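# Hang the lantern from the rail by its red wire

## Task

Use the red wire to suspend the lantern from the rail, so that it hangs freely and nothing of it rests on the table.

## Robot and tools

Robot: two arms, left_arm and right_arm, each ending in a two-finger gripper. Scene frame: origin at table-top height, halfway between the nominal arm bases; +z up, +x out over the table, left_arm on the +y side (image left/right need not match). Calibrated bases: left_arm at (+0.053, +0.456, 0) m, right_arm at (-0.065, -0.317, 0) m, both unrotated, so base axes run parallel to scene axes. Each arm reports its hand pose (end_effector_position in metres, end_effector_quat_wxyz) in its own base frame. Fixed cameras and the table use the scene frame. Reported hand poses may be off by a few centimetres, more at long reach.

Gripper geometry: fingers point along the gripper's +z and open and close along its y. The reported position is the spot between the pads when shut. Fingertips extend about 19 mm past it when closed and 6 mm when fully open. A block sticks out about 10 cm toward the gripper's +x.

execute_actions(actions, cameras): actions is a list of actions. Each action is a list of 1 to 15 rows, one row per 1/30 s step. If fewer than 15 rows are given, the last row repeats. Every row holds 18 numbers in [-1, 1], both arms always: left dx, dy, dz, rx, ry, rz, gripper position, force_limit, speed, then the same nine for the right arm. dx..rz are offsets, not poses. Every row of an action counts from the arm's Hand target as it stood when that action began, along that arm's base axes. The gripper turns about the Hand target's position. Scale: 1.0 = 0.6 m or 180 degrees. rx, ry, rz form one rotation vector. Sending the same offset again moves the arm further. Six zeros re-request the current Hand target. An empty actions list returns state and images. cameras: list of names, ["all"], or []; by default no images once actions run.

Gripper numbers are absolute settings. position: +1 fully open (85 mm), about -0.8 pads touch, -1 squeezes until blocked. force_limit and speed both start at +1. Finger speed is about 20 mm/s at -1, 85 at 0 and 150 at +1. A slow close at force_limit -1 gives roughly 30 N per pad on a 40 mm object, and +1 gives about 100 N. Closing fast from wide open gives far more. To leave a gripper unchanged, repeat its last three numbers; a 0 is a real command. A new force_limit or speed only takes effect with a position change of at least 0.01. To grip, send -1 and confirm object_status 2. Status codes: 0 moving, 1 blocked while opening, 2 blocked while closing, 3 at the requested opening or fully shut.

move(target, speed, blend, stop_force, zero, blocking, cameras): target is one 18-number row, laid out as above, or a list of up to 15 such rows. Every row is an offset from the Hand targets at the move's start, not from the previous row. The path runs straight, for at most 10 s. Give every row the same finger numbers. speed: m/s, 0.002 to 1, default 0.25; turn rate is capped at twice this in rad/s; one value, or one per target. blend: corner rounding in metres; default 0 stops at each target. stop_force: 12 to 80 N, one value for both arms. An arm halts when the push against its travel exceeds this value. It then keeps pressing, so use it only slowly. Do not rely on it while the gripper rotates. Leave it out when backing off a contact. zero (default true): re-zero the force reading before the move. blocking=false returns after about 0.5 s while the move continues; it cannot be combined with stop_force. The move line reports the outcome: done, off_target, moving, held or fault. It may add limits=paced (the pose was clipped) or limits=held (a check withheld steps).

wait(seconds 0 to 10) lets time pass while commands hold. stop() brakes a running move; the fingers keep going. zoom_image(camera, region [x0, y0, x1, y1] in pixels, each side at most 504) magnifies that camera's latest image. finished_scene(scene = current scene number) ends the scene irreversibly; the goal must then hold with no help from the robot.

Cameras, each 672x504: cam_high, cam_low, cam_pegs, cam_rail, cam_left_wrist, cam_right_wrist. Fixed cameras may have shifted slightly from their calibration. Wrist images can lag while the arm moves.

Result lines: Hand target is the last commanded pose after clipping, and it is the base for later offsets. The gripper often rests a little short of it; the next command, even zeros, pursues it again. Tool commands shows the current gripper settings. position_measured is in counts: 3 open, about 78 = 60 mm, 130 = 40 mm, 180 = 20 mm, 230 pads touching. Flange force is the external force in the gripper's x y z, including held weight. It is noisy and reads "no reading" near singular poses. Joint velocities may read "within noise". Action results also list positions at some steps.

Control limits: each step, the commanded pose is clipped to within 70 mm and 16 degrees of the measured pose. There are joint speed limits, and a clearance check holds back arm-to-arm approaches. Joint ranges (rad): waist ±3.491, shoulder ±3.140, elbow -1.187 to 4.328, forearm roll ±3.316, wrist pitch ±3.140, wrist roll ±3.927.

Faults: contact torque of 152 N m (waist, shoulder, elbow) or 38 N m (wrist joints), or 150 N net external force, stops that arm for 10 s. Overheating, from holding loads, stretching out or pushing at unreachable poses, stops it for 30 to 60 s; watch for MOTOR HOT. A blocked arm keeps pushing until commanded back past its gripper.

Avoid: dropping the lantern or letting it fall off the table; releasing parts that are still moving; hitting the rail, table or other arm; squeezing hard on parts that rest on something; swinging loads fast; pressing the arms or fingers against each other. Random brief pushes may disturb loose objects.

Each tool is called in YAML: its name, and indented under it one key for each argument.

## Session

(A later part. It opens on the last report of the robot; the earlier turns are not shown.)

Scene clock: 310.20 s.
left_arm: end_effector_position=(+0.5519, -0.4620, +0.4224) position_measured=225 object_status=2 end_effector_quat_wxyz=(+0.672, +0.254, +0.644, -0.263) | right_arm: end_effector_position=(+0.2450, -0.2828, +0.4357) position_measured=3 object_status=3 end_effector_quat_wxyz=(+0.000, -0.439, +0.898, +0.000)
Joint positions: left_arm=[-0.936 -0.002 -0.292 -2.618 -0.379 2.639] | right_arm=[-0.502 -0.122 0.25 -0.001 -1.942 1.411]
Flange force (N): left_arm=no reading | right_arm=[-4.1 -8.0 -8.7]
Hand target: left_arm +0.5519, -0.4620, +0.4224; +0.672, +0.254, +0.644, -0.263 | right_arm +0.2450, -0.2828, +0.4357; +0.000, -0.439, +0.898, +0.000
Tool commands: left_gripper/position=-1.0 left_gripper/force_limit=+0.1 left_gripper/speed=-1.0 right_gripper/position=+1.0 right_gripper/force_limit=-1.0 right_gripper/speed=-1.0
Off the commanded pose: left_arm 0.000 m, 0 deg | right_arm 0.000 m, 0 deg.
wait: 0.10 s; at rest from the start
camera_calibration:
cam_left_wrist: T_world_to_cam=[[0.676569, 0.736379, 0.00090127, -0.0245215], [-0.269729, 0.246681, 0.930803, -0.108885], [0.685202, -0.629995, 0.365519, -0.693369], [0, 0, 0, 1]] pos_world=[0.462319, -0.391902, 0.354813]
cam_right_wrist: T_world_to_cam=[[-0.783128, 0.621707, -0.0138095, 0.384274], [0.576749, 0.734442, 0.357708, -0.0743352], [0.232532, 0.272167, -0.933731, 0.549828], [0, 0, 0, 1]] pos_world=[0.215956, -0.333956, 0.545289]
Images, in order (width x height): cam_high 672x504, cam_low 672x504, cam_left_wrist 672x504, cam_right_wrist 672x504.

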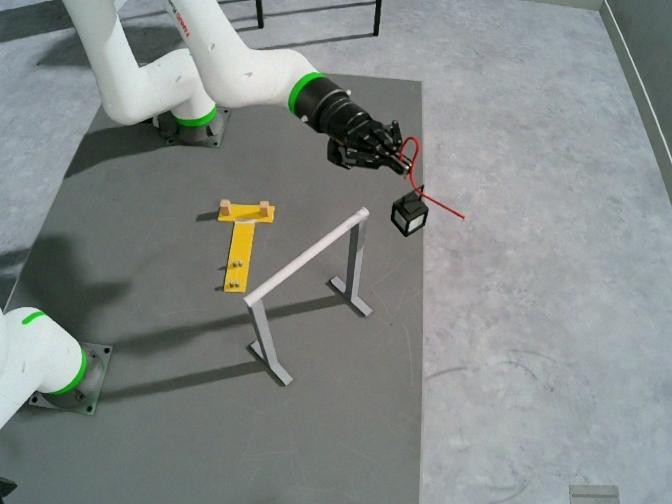

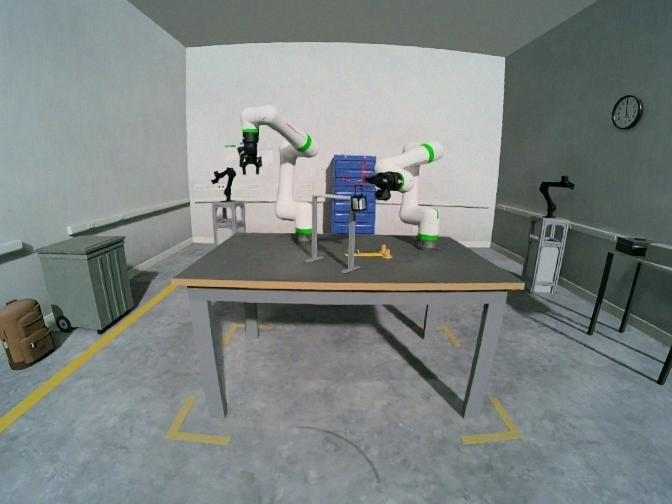

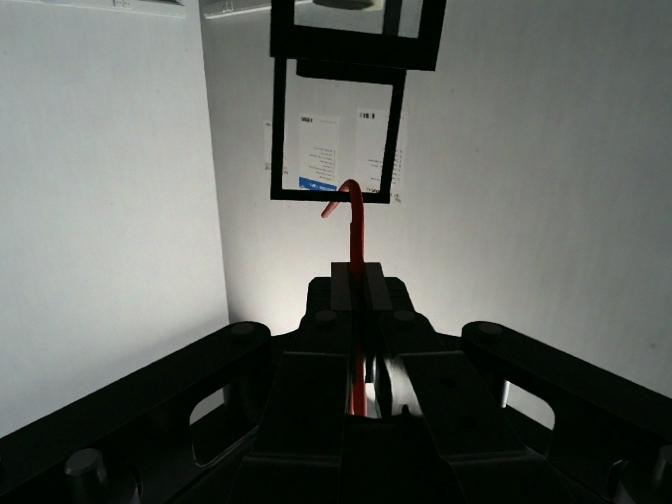

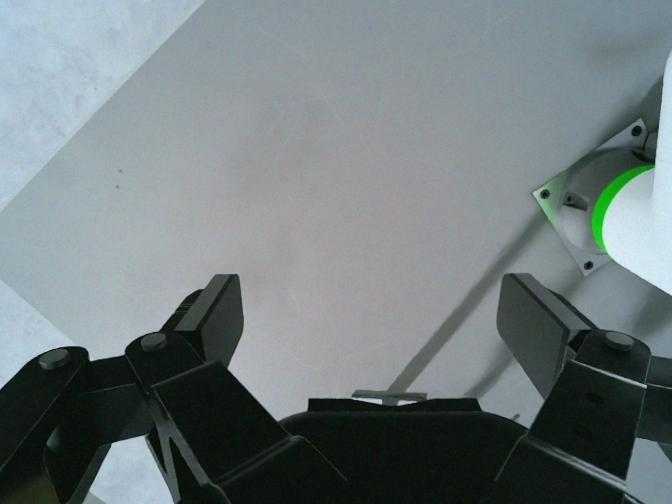

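move:
  target:
    - [-0.0518,0.1667,0,0,0,0,-1,0.1,-1,0,0,0,0,0,0,1,-1,-1]
    - [-0.1518,0.2867,0,0,0,0,-1,0.1,-1,0,0,0,0,0,0,1,-1,-1]
    - [-0.4533,0.0033,0,0,0,0,-1,0.1,-1,0,0,0,0,0,0,1,-1,-1]
  blend: [0.03,0.03,0]
  speed: [0.07,0.07,0.1]
  cameras: ["cam_high"]

move:
  target: [0,0,0,0,0,0,-1,0.1,-1,0.3,0.6,0.18,0,0,0,1,-1,-1]
  speed: 0.3
  cameras: ["cam_high","cam_right_wrist"]

zoom_image:
  camera: "cam_high"
  region: [180, 100, 320, 260]

Scene clock: 319.27 s.
left_arm: end_effector_position=(+0.2800, -0.4600, +0.4224) position_measured=225 object_status=2 end_effector_quat_wxyz=(+0.672, +0.255, +0.644, -0.263) | right_arm: end_effector_position=(+0.2450, -0.2828, +0.4357) position_measured=3 object_status=3 end_effector_quat_wxyz=(+0.000, -0.439, +0.898, +0.000)
Joint positions: left_arm=[-1.426 -0.433 -0.476 -1.689 -0.681 1.687] | right_arm=[-0.502 -0.122 0.25 -0.001 -1.942 1.411]
Flange force (N): left_arm=[5.9 -1.1 -7.2] | right_arm=[-2.7 -7.7 -8.1]
Hand target: left_arm +0.2800, -0.4600, +0.4224; +0.672, +0.254, +0.644, -0.263 | right_arm +0.2450, -0.2828, +0.4357; +0.000, -0.439, +0.898, +0.000
Off the commanded pose: left_arm 0.000 m, 0 deg | right_arm 0.000 m, 0 deg.
move: done
Images, in order (width x height): cam_high 672x504.

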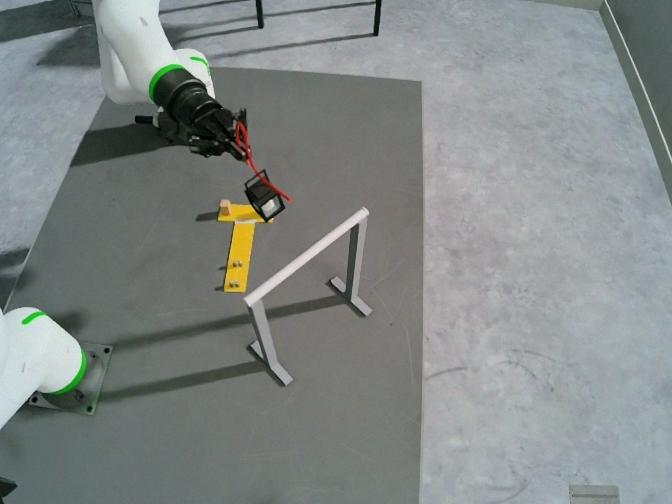

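Scene clock: 321.50 s.
left_arm: end_effector_position=(+0.2800, -0.4600, +0.4224) position_measured=225 object_status=2 end_effector_quat_wxyz=(+0.672, +0.254, +0.644, -0.263) | right_arm: end_effector_position=(+0.4250, +0.0772, +0.5437) position_measured=3 object_status=3 end_effector_quat_wxyz=(+0.000, -0.439, +0.898, +0.000)
Joint positions: left_arm=[-1.426 -0.432 -0.476 -1.69 -0.682 1.688] | right_arm=[0.485 0.185 0.858 0 -2.243 0.424]
Flange force (N): left_arm=[3.5 1.5 -6.6] | right_arm=[-9.9 -2.7 -11.6]
Hand target: left_arm +0.2800, -0.4600, +0.4224; +0.672, +0.254, +0.644, -0.263 | right_arm +0.4250, +0.0772, +0.5437; +0.000, -0.439, +0.898, +0.000
Off the commanded pose: left_arm 0.000 m, 0 deg | right_arm 0.000 m, 0 deg.
move: done; limits=paced
camera_calibration:
cam_right_wrist: T_world_to_cam=[[-0.783128, 0.621707, -0.0138095, 0.302914], [0.576749, 0.734442, 0.357708, -0.481182], [0.232532, 0.272167, -0.933731, 0.510835], [0, 0, 0, 1]] pos_world=[0.395956, 0.0260438, 0.653289]
Images, in order (width x height): cam_high 672x504, cam_right_wrist 672x504.

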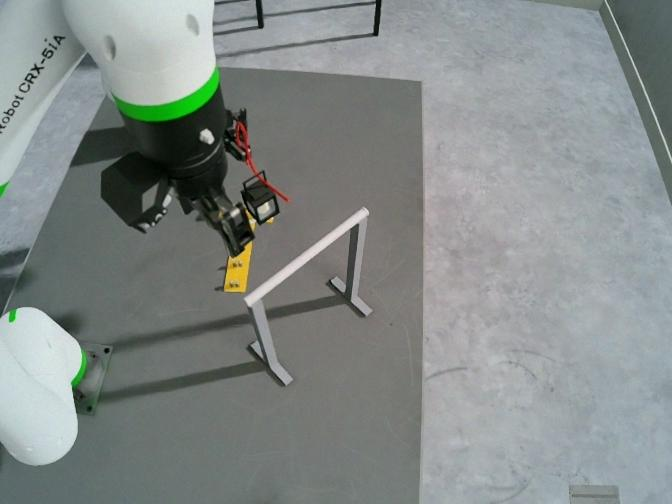

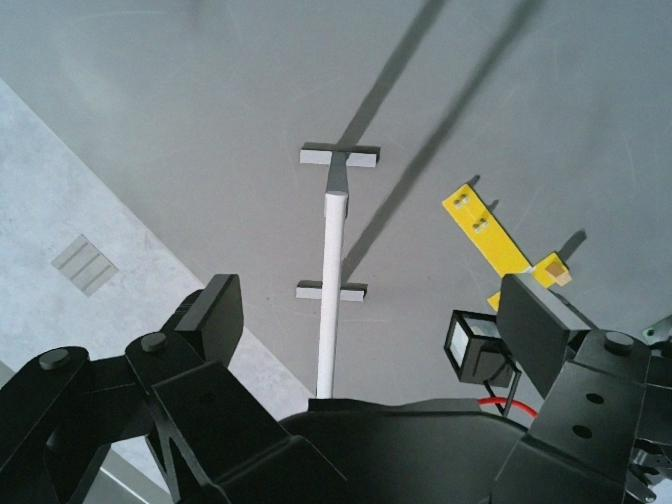

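Scaled by 3.150 from the camera's 672x504 image, which has a finer 960x720 frame.

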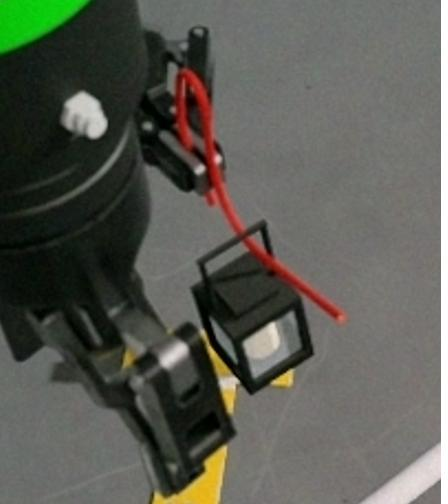

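move:
  target: [0,0,0,0,0,0,-1,0.1,-1,0,0,0.02,0,0,0.4722,-0.1,-1,-0.5]
  speed: 0.5

move:
  target: [0,0,0,0,0,0,-1,0.1,-1,0.0767,0.2797,-0.03,0,0,0,-0.1,-1,-0.5]
  speed: 0.2
  cameras: ["cam_high","cam_right_wrist","cam_pegs"]

Scene clock: 324.33 s.
left_arm: end_effector_position=(+0.2800, -0.4600, +0.4224) position_measured=225 object_status=2 end_effector_quat_wxyz=(+0.672, +0.254, +0.644, -0.263) | right_arm: end_effector_position=(+0.4250, +0.0772, +0.5557) position_measured=141 object_status=3 end_effector_quat_wxyz=(+0.000, +0.931, -0.366, +0.000)
Joint positions: left_arm=[-1.426 -0.432 -0.476 -1.69 -0.682 1.688] | right_arm=[0.485 0.216 0.933 -0.001 -2.288 1.907]
Flange force (N): left_arm=[3.7 1.0 -6.6] | right_arm=no reading
Hand target: left_arm +0.2800, -0.4600, +0.4224; +0.672, +0.254, +0.644, -0.263 | right_arm +0.4250, +0.0772, +0.5557; +0.000, +0.931, -0.366, +0.000
Off the commanded pose: left_arm 0.000 m, 0 deg | right_arm 0.000 m, 0 deg.
move: done

Scene clock: 326.23 s.
left_arm: end_effector_position=(+0.2800, -0.4600, +0.4224) position_measured=225 object_status=2 end_effector_quat_wxyz=(+0.672, +0.254, +0.644, -0.263) | right_arm: end_effector_position=(+0.4707, +0.2448, +0.5372) position_measured=141 object_status=3 end_effector_quat_wxyz=(-0.002, +0.931, -0.366, +0.001)
Joint positions: left_arm=[-1.426 -0.432 -0.476 -1.69 -0.682 1.688] | right_arm=[0.728 0.625 1.507 0.001 -2.449 1.666]
Flange force (N): left_arm=[3.6 1.6 -6.0] | right_arm=no reading
Hand target: left_arm +0.2800, -0.4600, +0.4224; +0.672, +0.254, +0.644, -0.263 | right_arm +0.4710, +0.2450, +0.5377; +0.000, +0.931, -0.366, +0.000
Off the commanded pose: left_arm 0.000 m, 0 deg | right_arm 0.001 m, 0 deg.
move: done
camera_calibration:
cam_right_wrist: T_world_to_cam=[[-0.687556, -0.725924, -0.0173487, 0.521158], [-0.682603, 0.638009, 0.356367, -0.0112079], [-0.247627, 0.256865, -0.934185, 0.678502], [0, 0, 0, 1]] pos_world=[0.51869, 0.211188, 0.646882]
Images, in order (width x height): cam_high 672x504, cam_pegs 672x504, cam_right_wrist 672x504.

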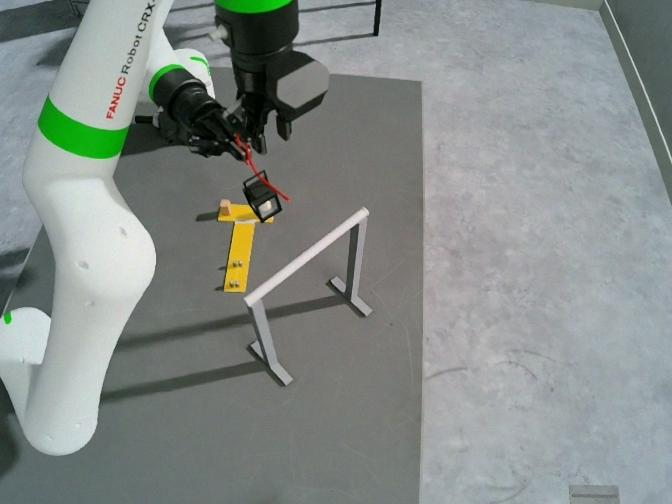

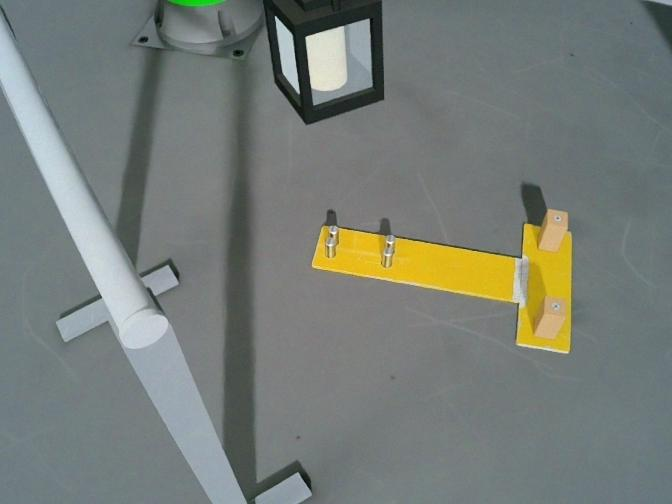

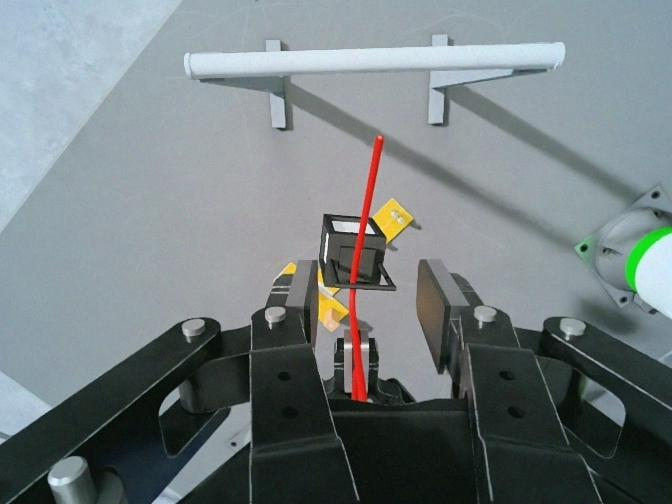

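move:
  target: [0,0,0,0,0,0,-1,0.1,-1,0.0133,-0.03,-0.1,0,0,-0.033,-0.1,-1,-0.5]
  speed: 0.1
  cameras: ["cam_right_wrist"]

Scene clock: 328.33 s.
left_arm: end_effector_position=(+0.2800, -0.4600, +0.4224) position_measured=225 object_status=2 end_effector_quat_wxyz=(+0.672, +0.254, +0.644, -0.263) | right_arm: end_effector_position=(+0.4790, +0.2270, +0.4777) position_measured=141 object_status=3 end_effector_quat_wxyz=(+0.000, +0.910, -0.414, +0.000)
Joint positions: left_arm=[-1.426 -0.432 -0.476 -1.69 -0.682 1.688] | right_arm=[0.69 0.363 0.905 -0.001 -2.113 1.598]
Flange force (N): left_arm=[3.8 1.6 -7.3] | right_arm=no reading
Hand target: left_arm +0.2800, -0.4600, +0.4224; +0.672, +0.254, +0.644, -0.263 | right_arm +0.4790, +0.2270, +0.4777; +0.000, +0.910, -0.414, +0.000
Off the commanded pose: left_arm 0.000 m, 0 deg | right_arm 0.000 m, 0 deg.
move: done
camera_calibration:
cam_right_wrist: T_world_to_cam=[[-0.759109, -0.650819, -0.0136894, 0.528515], [-0.611516, 0.705741, 0.357741, -0.0230892], [-0.223164, 0.279936, -0.933721, 0.612382], [0, 0, 0, 1]] pos_world=[0.523742, 0.188835, 0.587289]
Images, in order (width x height): cam_right_wrist 672x504.

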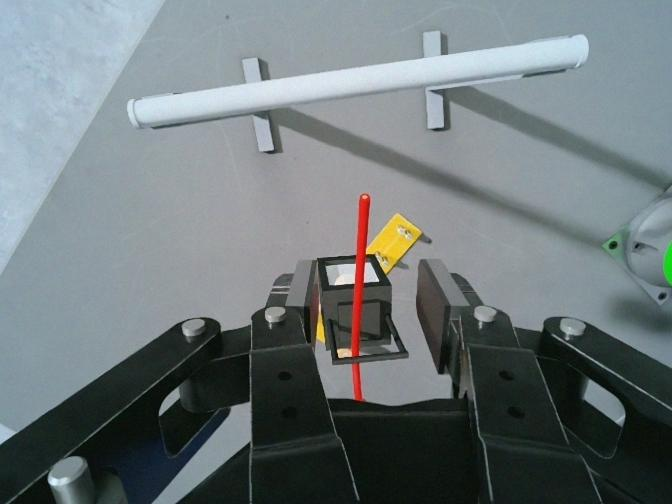

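move:
  target: [0,0,0,0,0,0,-1,0.1,-1,-0.0122,0.0113,-0.09,0,0,0,-0.1,-1,-0.5]
  speed: 0.06
  cameras: ["cam_right_wrist","cam_rail"]

zoom_image:
  camera: "cam_rail"
  region: [220, 0, 440, 150]

Scene clock: 330.43 s.
left_arm: end_effector_position=(+0.2800, -0.4600, +0.4224) position_measured=225 object_status=2 end_effector_quat_wxyz=(+0.672, +0.254, +0.644, -0.263) | right_arm: end_effector_position=(+0.4717, +0.2338, +0.4237) position_measured=141 object_status=3 end_effector_quat_wxyz=(+0.000, +0.910, -0.414, +0.000)
Joint positions: left_arm=[-1.426 -0.432 -0.476 -1.69 -0.682 1.688] | right_arm=[0.709 0.27 0.642 -0.001 -1.942 1.579]
Flange force (N): left_arm=[4.0 1.3 -6.1] | right_arm=[-0.3 -11.1 -8.3]
Hand target: left_arm +0.2800, -0.4600, +0.4224; +0.672, +0.254, +0.644, -0.263 | right_arm +0.4717, +0.2338, +0.4237; +0.000, +0.910, -0.414, +0.000
Off the commanded pose: left_arm 0.000 m, 0 deg | right_arm 0.000 m, 0 deg.
move: done
camera_calibration:
cam_right_wrist: T_world_to_cam=[[-0.759063, -0.650873, -0.0137158, 0.526519], [-0.611573, 0.705691, 0.35774, -0.0129848], [-0.223164, 0.279935, -0.933721, 0.558435], [0, 0, 0, 1]] pos_world=[0.516342, 0.195535, 0.533289]
Images, in order (width x height): cam_rail 672x504, cam_right_wrist 672x504.

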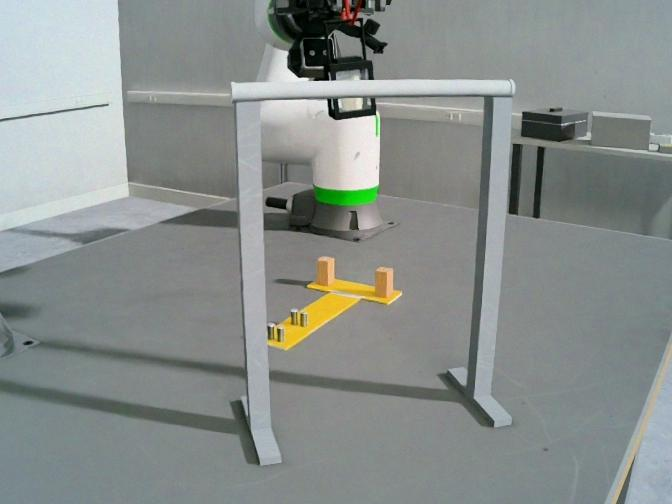

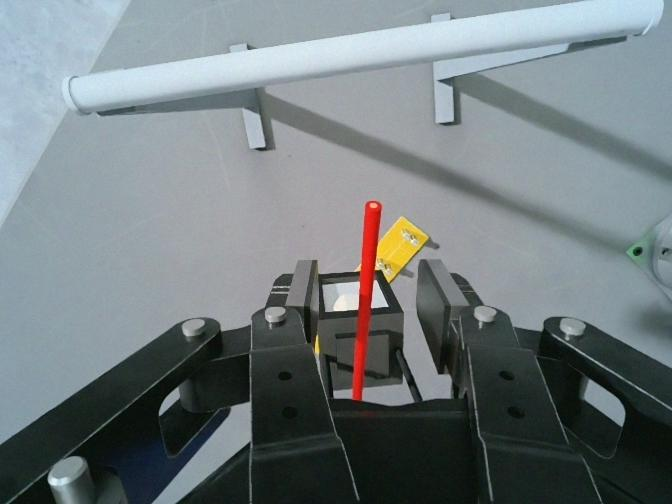

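Scaled by 2.291 from the camera's 672x504 image, which has a finer 960x720 frame.

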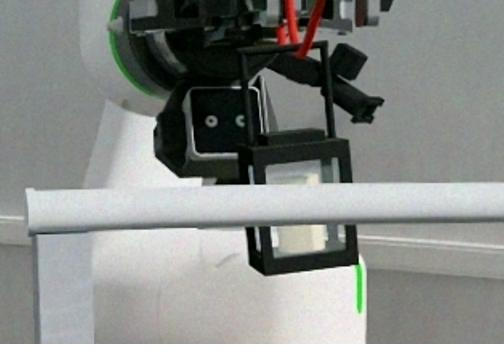

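move:
  target:
    - [0,0,0,0,0,0,-1,0.1,-1,0,0,0.015,0,0,0,-0.1,-0.2,-1]
    - [0,0,0,0,0,0,-1,0.1,-1,0,0,0.015,0,0,0,-1,-0.2,-1]
  speed: 0.06
  cameras: ["cam_right_wrist","cam_high"]

Scene clock: 333.60 s.
left_arm: end_effector_position=(+0.2800, -0.4600, +0.4224) position_measured=225 object_status=2 end_effector_quat_wxyz=(+0.672, +0.254, +0.644, -0.263) | right_arm: end_effector_position=(+0.4717, +0.2338, +0.4327) position_measured=223 object_status=0 end_effector_quat_wxyz=(+0.000, +0.910, -0.414, +0.000)
Joint positions: left_arm=[-1.426 -0.432 -0.476 -1.69 -0.682 1.688] | right_arm=[0.709 0.281 0.677 -0.001 -1.967 1.579]
Flange force (N): left_arm=[3.5 1.0 -7.0] | right_arm=[-0.5 -13.5 -10.3]
Hand target: left_arm +0.2800, -0.4600, +0.4224; +0.672, +0.254, +0.644, -0.263 | right_arm +0.4717, +0.2338, +0.4327; +0.000, +0.910, -0.414, +0.000
Off the commanded pose: left_arm 0.000 m, 0 deg | right_arm 0.000 m, 0 deg.
move: done
camera_calibration:
cam_right_wrist: T_world_to_cam=[[-0.759079, -0.650853, -0.013787, 0.526751], [-0.611588, 0.705708, 0.357683, -0.0162395], [-0.223069, 0.279941, -0.933741, 0.566771], [0, 0, 0, 1]] pos_world=[0.516343, 0.195635, 0.542288]
Images, in order (width x height): cam_high 672x504, cam_right_wrist 672x504.

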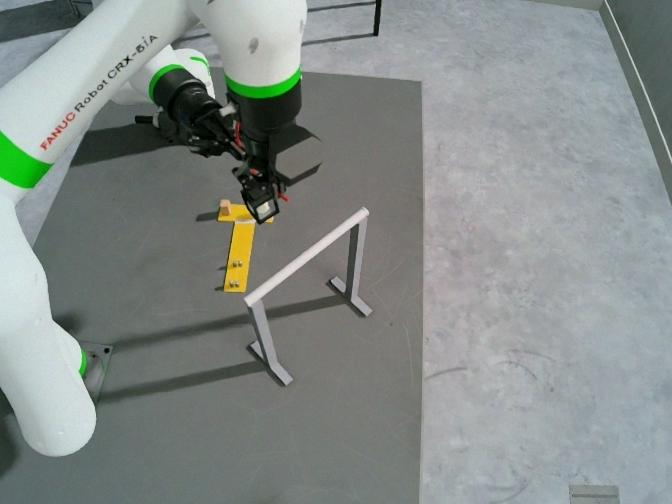

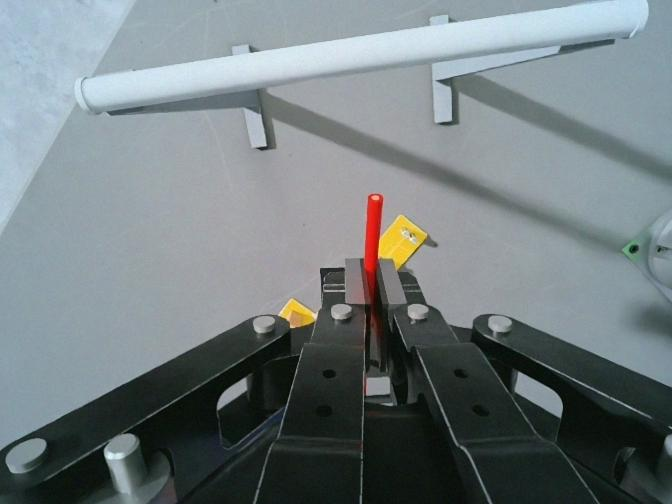

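move:
  target: [0,0,0,0,0,0,-1,0.1,-1,0.0305,-0.0283,0,0,0,0,-1,-0.2,-1]
  speed: 0.03
  cameras: ["cam_right_wrist","cam_high","cam_left_wrist"]

zoom_image:
  camera: "cam_high"
  region: [180, 100, 320, 260]

Scene clock: 335.47 s.
left_arm: end_effector_position=(+0.2800, -0.4600, +0.4224) position_measured=225 object_status=2 end_effector_quat_wxyz=(+0.672, +0.254, +0.644, -0.263) | right_arm: end_effector_position=(+0.4899, +0.2169, +0.4327) position_measured=223 object_status=2 end_effector_quat_wxyz=(+0.000, +0.910, -0.414, +0.000)
Joint positions: left_arm=[-1.426 -0.432 -0.476 -1.69 -0.682 1.688] | right_arm=[0.662 0.309 0.714 -0.001 -1.976 1.627]
Flange force (N): left_arm=[5.7 1.2 -2.3] | right_arm=[-4.1 -13.8 -12.4]
Hand target: left_arm +0.2800, -0.4600, +0.4224; +0.672, +0.254, +0.644, -0.263 | right_arm +0.4900, +0.2168, +0.4327; +0.000, +0.910, -0.414, +0.000
Off the commanded pose: left_arm 0.000 m, 0 deg | right_arm 0.000 m, 0 deg.
move: done
camera_calibration:
cam_left_wrist: T_world_to_cam=[[0.676569, 0.736379, 0.00090127, 0.157965], [-0.269729, 0.246681, 0.930803, -0.182718], [0.685202, -0.629995, 0.365519, -0.505803], [0, 0, 0, 1]] pos_world=[0.190419, -0.389902, 0.354813]
cam_right_wrist: T_world_to_cam=[[-0.759079, -0.650853, -0.013787, 0.529578], [-0.611588, 0.705708, 0.357683, 0.00694955], [-0.223069, 0.279941, -0.933741, 0.575612], [0, 0, 0, 1]] pos_world=[0.534643, 0.178635, 0.542288]
Images, in order (width x height): cam_high 672x504, cam_left_wrist 672x504, cam_right_wrist 672x504.

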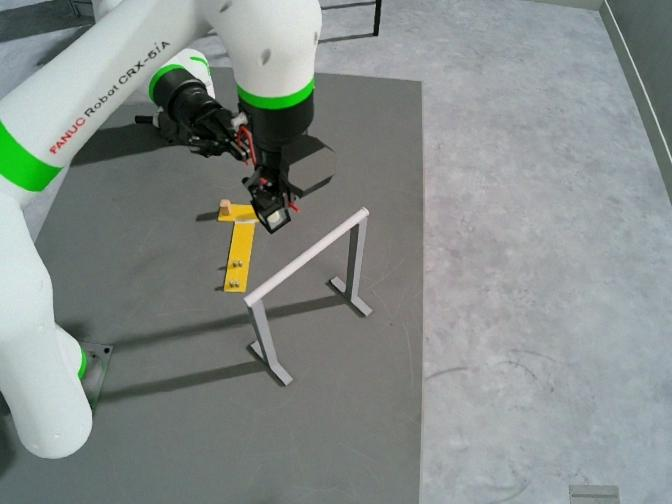

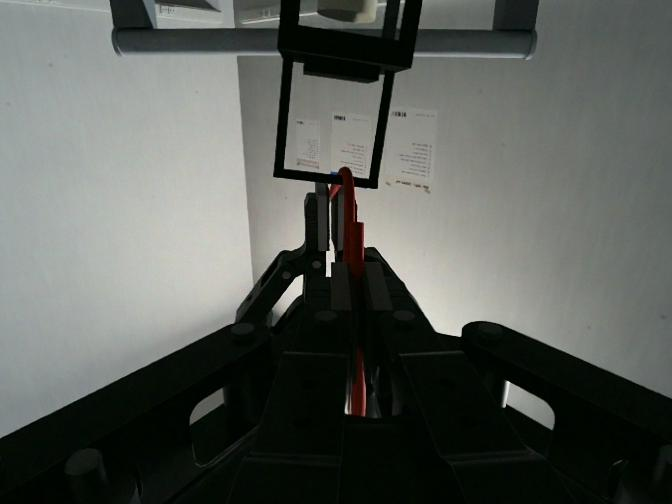

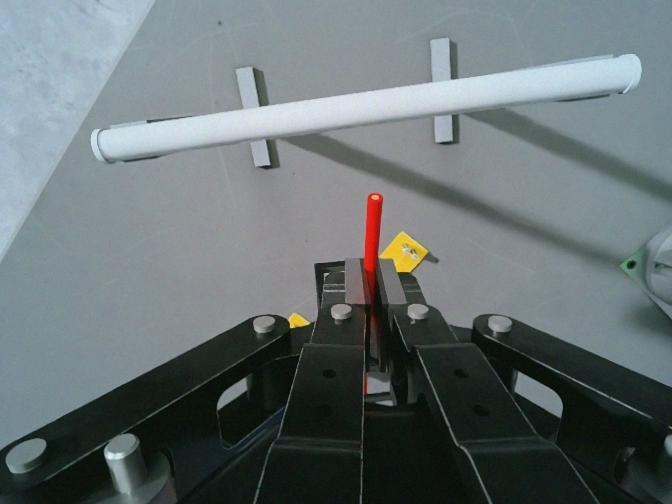

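Scaled by 3.150 from the camera's 672x504 image, which has a finer 960x720 frame.

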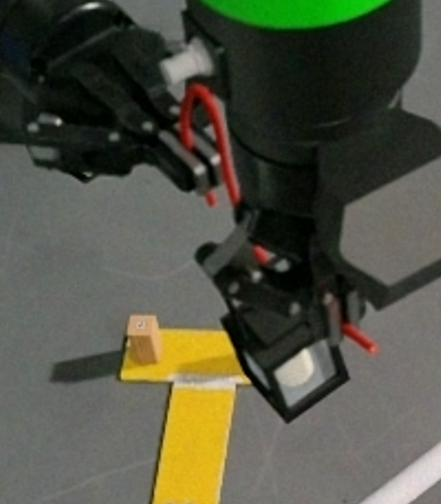

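move:
  target: [0,0,0,0,0,0,-1,0.1,-1,0.0281,-0.026,0,0,0,0,-1,-0.2,-1]
  speed: 0.03
  cameras: ["cam_high","cam_rail"]

zoom_image:
  camera: "cam_high"
  region: [180, 100, 320, 260]

Scene clock: 337.23 s.
left_arm: end_effector_position=(+0.2800, -0.4600, +0.4224) position_measured=225 object_status=2 end_effector_quat_wxyz=(+0.672, +0.254, +0.644, -0.263) | right_arm: end_effector_position=(+0.5068, +0.2013, +0.4327) position_measured=223 object_status=2 end_effector_quat_wxyz=(+0.000, +0.910, -0.414, +0.000)
Joint positions: left_arm=[-1.426 -0.432 -0.476 -1.69 -0.682 1.688] | right_arm=[0.618 0.338 0.753 -0.001 -1.986 1.67]
Flange force (N): left_arm=[4.7 1.5 -0.2] | right_arm=[-4.8 -13.1 -12.1]
Hand target: left_arm +0.2800, -0.4600, +0.4224; +0.672, +0.254, +0.644, -0.263 | right_arm +0.5068, +0.2012, +0.4327; +0.000, +0.910, -0.414, +0.000
Off the commanded pose: left_arm 0.000 m, 0 deg | right_arm 0.000 m, 0 deg.
move: done
Images, in order (width x height): cam_high 672x504, cam_rail 672x504.

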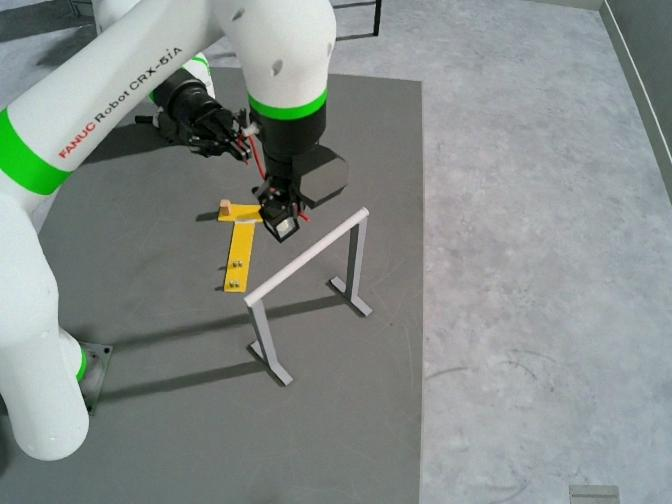

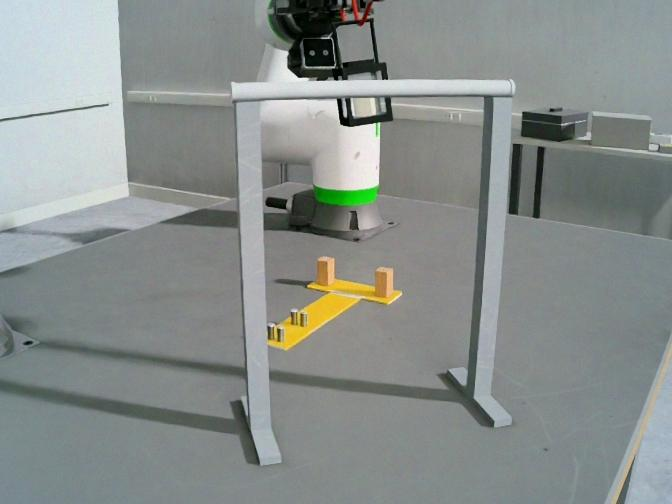

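Scaled by 3.150 from the camera's 672x504 image, which has a finer 960x720 frame.

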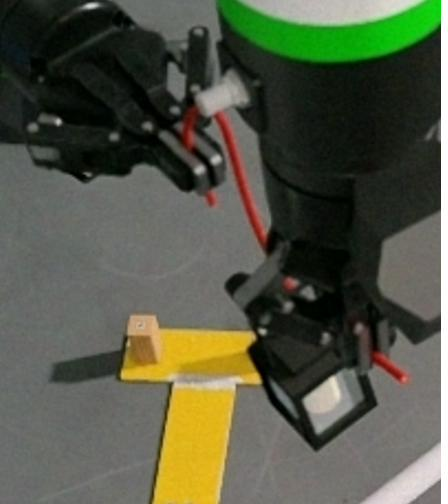

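move:
  target: [0,0,0,0,0,0,-1,0.1,-1,0.0427,-0.0397,0,0,0,0,-1,-0.2,-1]
  speed: 0.03
  cameras: ["cam_high"]

zoom_image:
  camera: "cam_high"
  region: [180, 100, 320, 260]

Scene clock: 339.23 s.
left_arm: end_effector_position=(+0.2800, -0.4600, +0.4224) position_measured=225 object_status=2 end_effector_quat_wxyz=(+0.672, +0.254, +0.644, -0.263) | right_arm: end_effector_position=(+0.5324, +0.1775, +0.4327) position_measured=223 object_status=2 end_effector_quat_wxyz=(+0.000, +0.910, -0.414, +0.000)
Joint positions: left_arm=[-1.426 -0.432 -0.476 -1.69 -0.682 1.688] | right_arm=[0.555 0.39 0.824 -0.001 -2.005 1.733]
Flange force (N): left_arm=[4.9 1.6 2.4] | right_arm=[-6.9 -13.8 -11.5]
Hand target: left_arm +0.2800, -0.4600, +0.4224; +0.672, +0.254, +0.644, -0.263 | right_arm +0.5325, +0.1774, +0.4327; +0.000, +0.910, -0.414, +0.000
Off the commanded pose: left_arm 0.000 m, 0 deg | right_arm 0.000 m, 0 deg.
move: done
Images, in order (width x height): cam_high 672x504.

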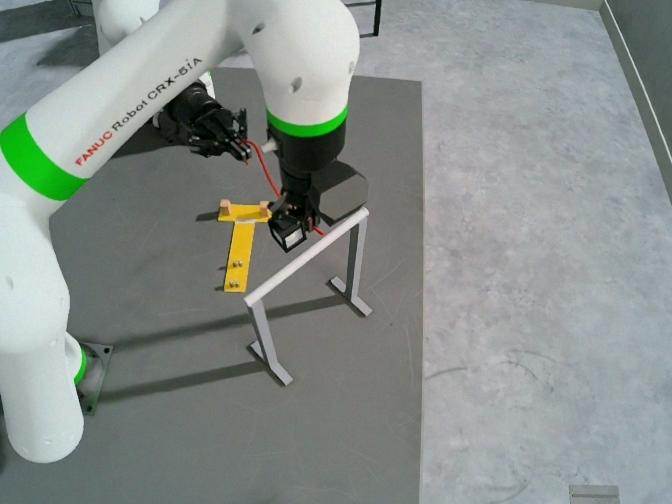

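Scaled by 3.150 from the camera's 672x504 image, which has a finer 960x720 frame.

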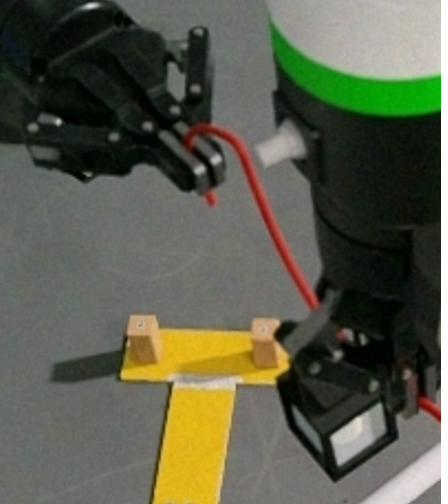

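move:
  target: [0,0,0,0,0,0,-1,0.1,-1,-0.0305,0.0283,0,0,0,0,-1,-0.2,-1]
  speed: 0.03
  cameras: ["cam_high","cam_pegs","cam_low"]

zoom_image:
  camera: "cam_high"
  region: [180, 100, 320, 260]

zoom_image:
  camera: "cam_low"
  region: [320, 140, 430, 230]

Scene clock: 341.17 s.
left_arm: end_effector_position=(+0.2800, -0.4600, +0.4224) position_measured=225 object_status=2 end_effector_quat_wxyz=(+0.672, +0.254, +0.644, -0.263) | right_arm: end_effector_position=(+0.5142, +0.1944, +0.4327) position_measured=223 object_status=2 end_effector_quat_wxyz=(+0.000, +0.910, -0.414, +0.000)
Joint positions: left_arm=[-1.426 -0.432 -0.476 -1.69 -0.682 1.688] | right_arm=[0.6 0.352 0.772 -0.001 -1.991 1.689]
Flange force (N): left_arm=[-0.1 2.1 -11.0] | right_arm=[5.5 -10.0 -2.3]
Hand target: left_arm +0.2800, -0.4600, +0.4224; +0.672, +0.254, +0.644, -0.263 | right_arm +0.5142, +0.1944, +0.4327; +0.000, +0.910, -0.414, +0.000
Off the commanded pose: left_arm 0.000 m, 0 deg | right_arm 0.000 m, 0 deg.
move: done
Images, in order (width x height): cam_high 672x504, cam_low 672x504, cam_pegs 672x504.

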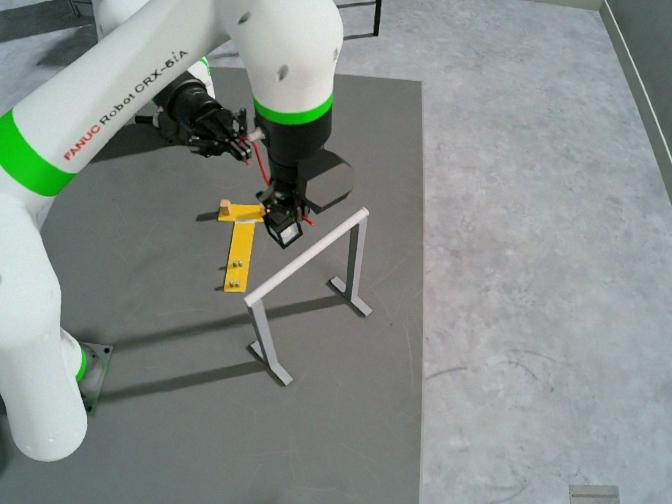

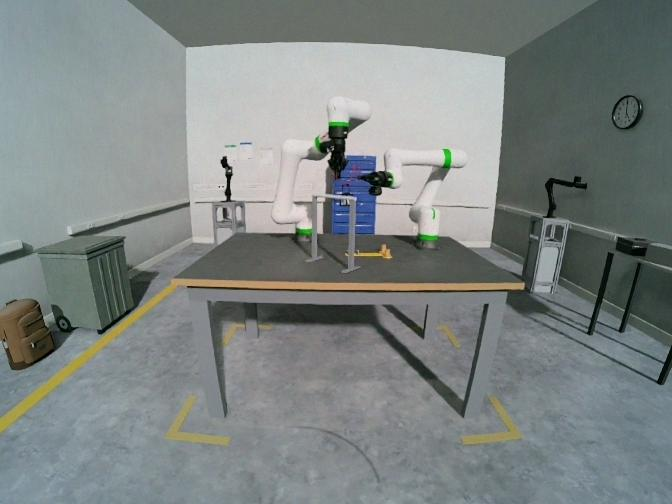

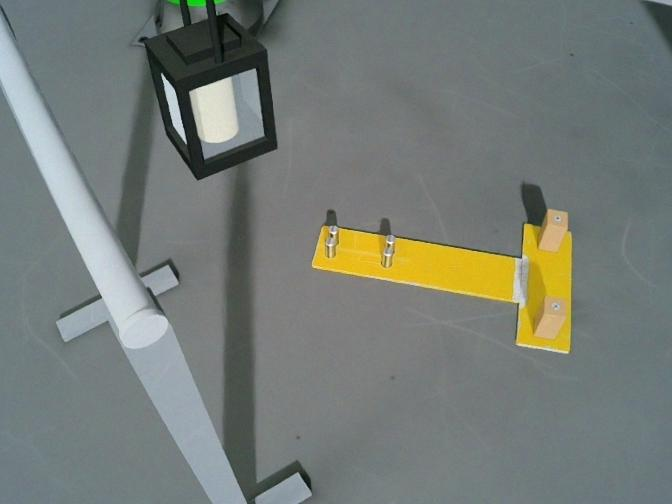

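Scaled by 3.150 from the camera's 672x504 image, which has a finer 960x720 frame.

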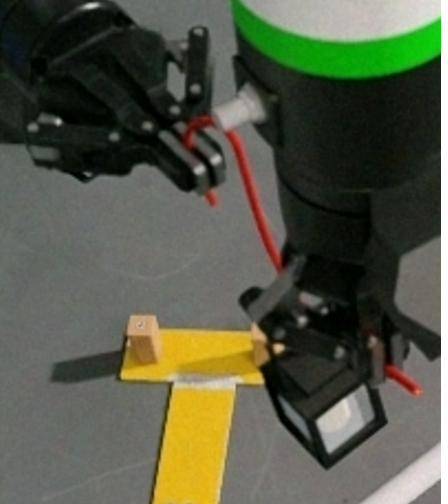

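Scaled by 4.582 from the camera's 672x504 image, which has a finer 960x720 frame.

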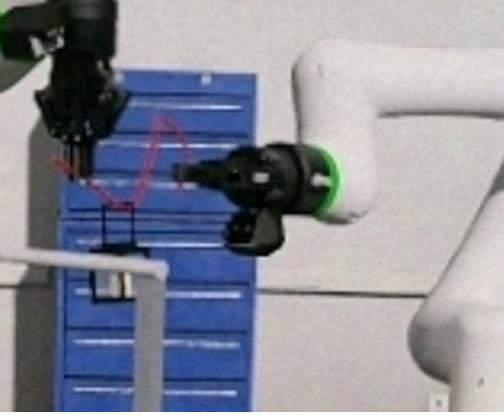

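move:
  target:
    - [0,0,0,0,0,0,-1,0.1,-1,0.0086,-0.0079,0,0,0,0,-1,-0.2,-1]
  speed: 0.03

move:
  target:
    - [0,0,0,0,0,0,-1,0.1,-1,0,0,0,0,0,0,-0.4,-0.2,-1]
    - [0,0,0,0,0,0,-1,0.1,-1,0,0,0.2,0,0,0,-0.1,-0.2,-1]
  speed: 0.06
  cameras: ["cam_high","cam_low","cam_right_wrist"]

zoom_image:
  camera: "cam_low"
  region: [320, 140, 430, 230]

Scene clock: 342.90 s.
left_arm: end_effector_position=(+0.2800, -0.4600, +0.4224) position_measured=225 object_status=2 end_effector_quat_wxyz=(+0.672, +0.254, +0.644, -0.263) | right_arm: end_effector_position=(+0.5193, +0.1897, +0.4327) position_measured=223 object_status=2 end_effector_quat_wxyz=(+0.000, +0.910, -0.414, +0.000)
Joint positions: left_arm=[-1.426 -0.432 -0.476 -1.69 -0.682 1.688] | right_arm=[0.587 0.362 0.786 -0.001 -1.994 1.701]
Flange force (N): left_arm=[1.6 2.2 -7.8] | right_arm=[5.2 -18.1 -12.1]
Hand target: left_arm +0.2800, -0.4600, +0.4224; +0.672, +0.254, +0.644, -0.263 | right_arm +0.5193, +0.1897, +0.4327; +0.000, +0.910, -0.414, +0.000
Off the commanded pose: left_arm 0.000 m, 0 deg | right_arm 0.000 m, 0 deg.
move: done

Scene clock: 347.47 s.
left_arm: end_effector_position=(+0.2800, -0.4600, +0.4224) position_measured=225 object_status=2 end_effector_quat_wxyz=(+0.672, +0.254, +0.644, -0.263) | right_arm: end_effector_position=(+0.5182, +0.1892, +0.5511) position_measured=141 object_status=0 end_effector_quat_wxyz=(-0.041, +0.909, -0.413, +0.043)
Joint positions: left_arm=[-1.426 -0.432 -0.476 -1.69 -0.682 1.688] | right_arm=[0.606 0.617 1.522 0.045 -2.361 1.716]
Flange force (N): left_arm=[4.1 0.9 -6.7] | right_arm=no reading
Hand target: left_arm +0.2800, -0.4600, +0.4224; +0.672, +0.254, +0.644, -0.263 | right_arm +0.5193, +0.1897, +0.5527; +0.000, +0.910, -0.414, +0.000
Off the commanded pose: left_arm 0.000 m, 0 deg | right_arm 0.002 m, 7 deg.
elbow stopped short (right arm): the move would have taken joint 3 (elbow) straighter than the controller allows.
move: off_target (right_arm); target 2's new numbers were sent with right_arm's hand 0.002 m and 7 deg from that target
camera_calibration:
cam_right_wrist: T_world_to_cam=[[-0.751411, -0.648199, -0.123371, 0.590521], [-0.649224, 0.692894, 0.313697, 0.0475849], [-0.117855, 0.31581, -0.941474, 0.643134], [0, 0, 0, 1]] pos_world=[0.550414, 0.146696, 0.66342]
Images, in order (width x height): cam_high 672x504, cam_low 672x504, cam_right_wrist 672x504.

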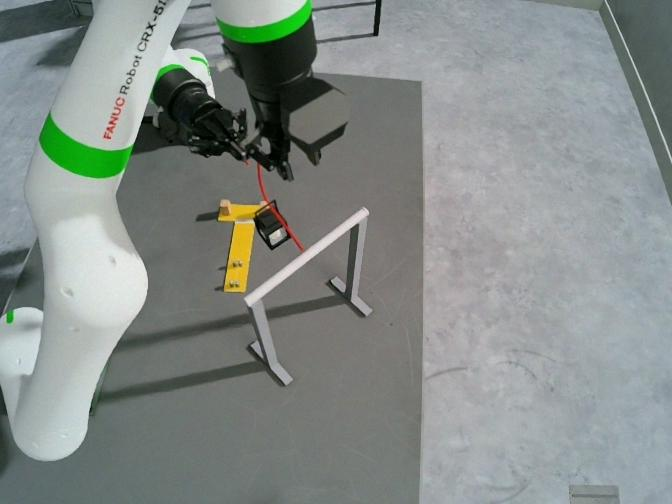

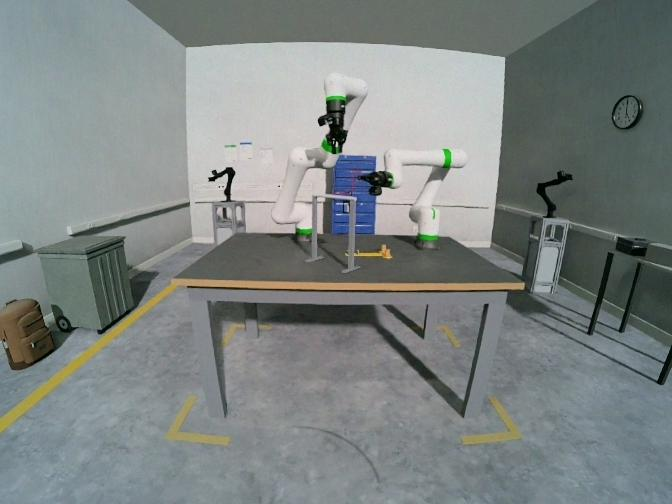

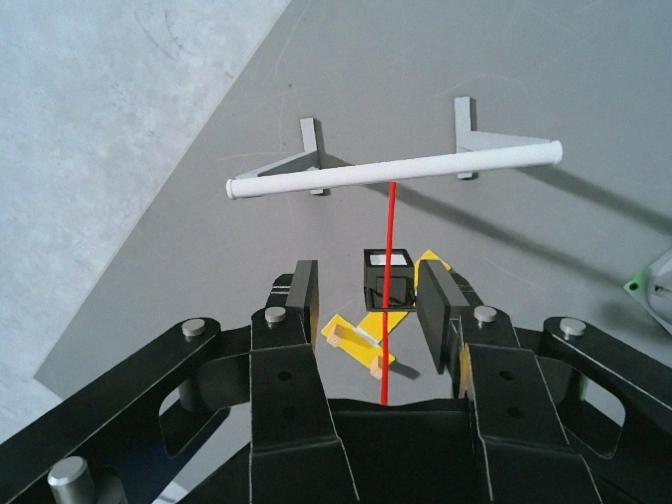

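Scaled by 4.582 from the camera's 672x504 image, which has a finer 960x720 frame.

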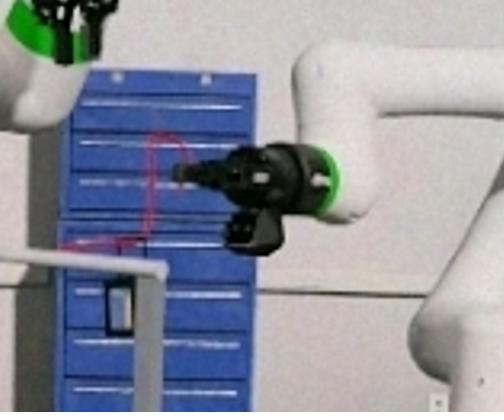

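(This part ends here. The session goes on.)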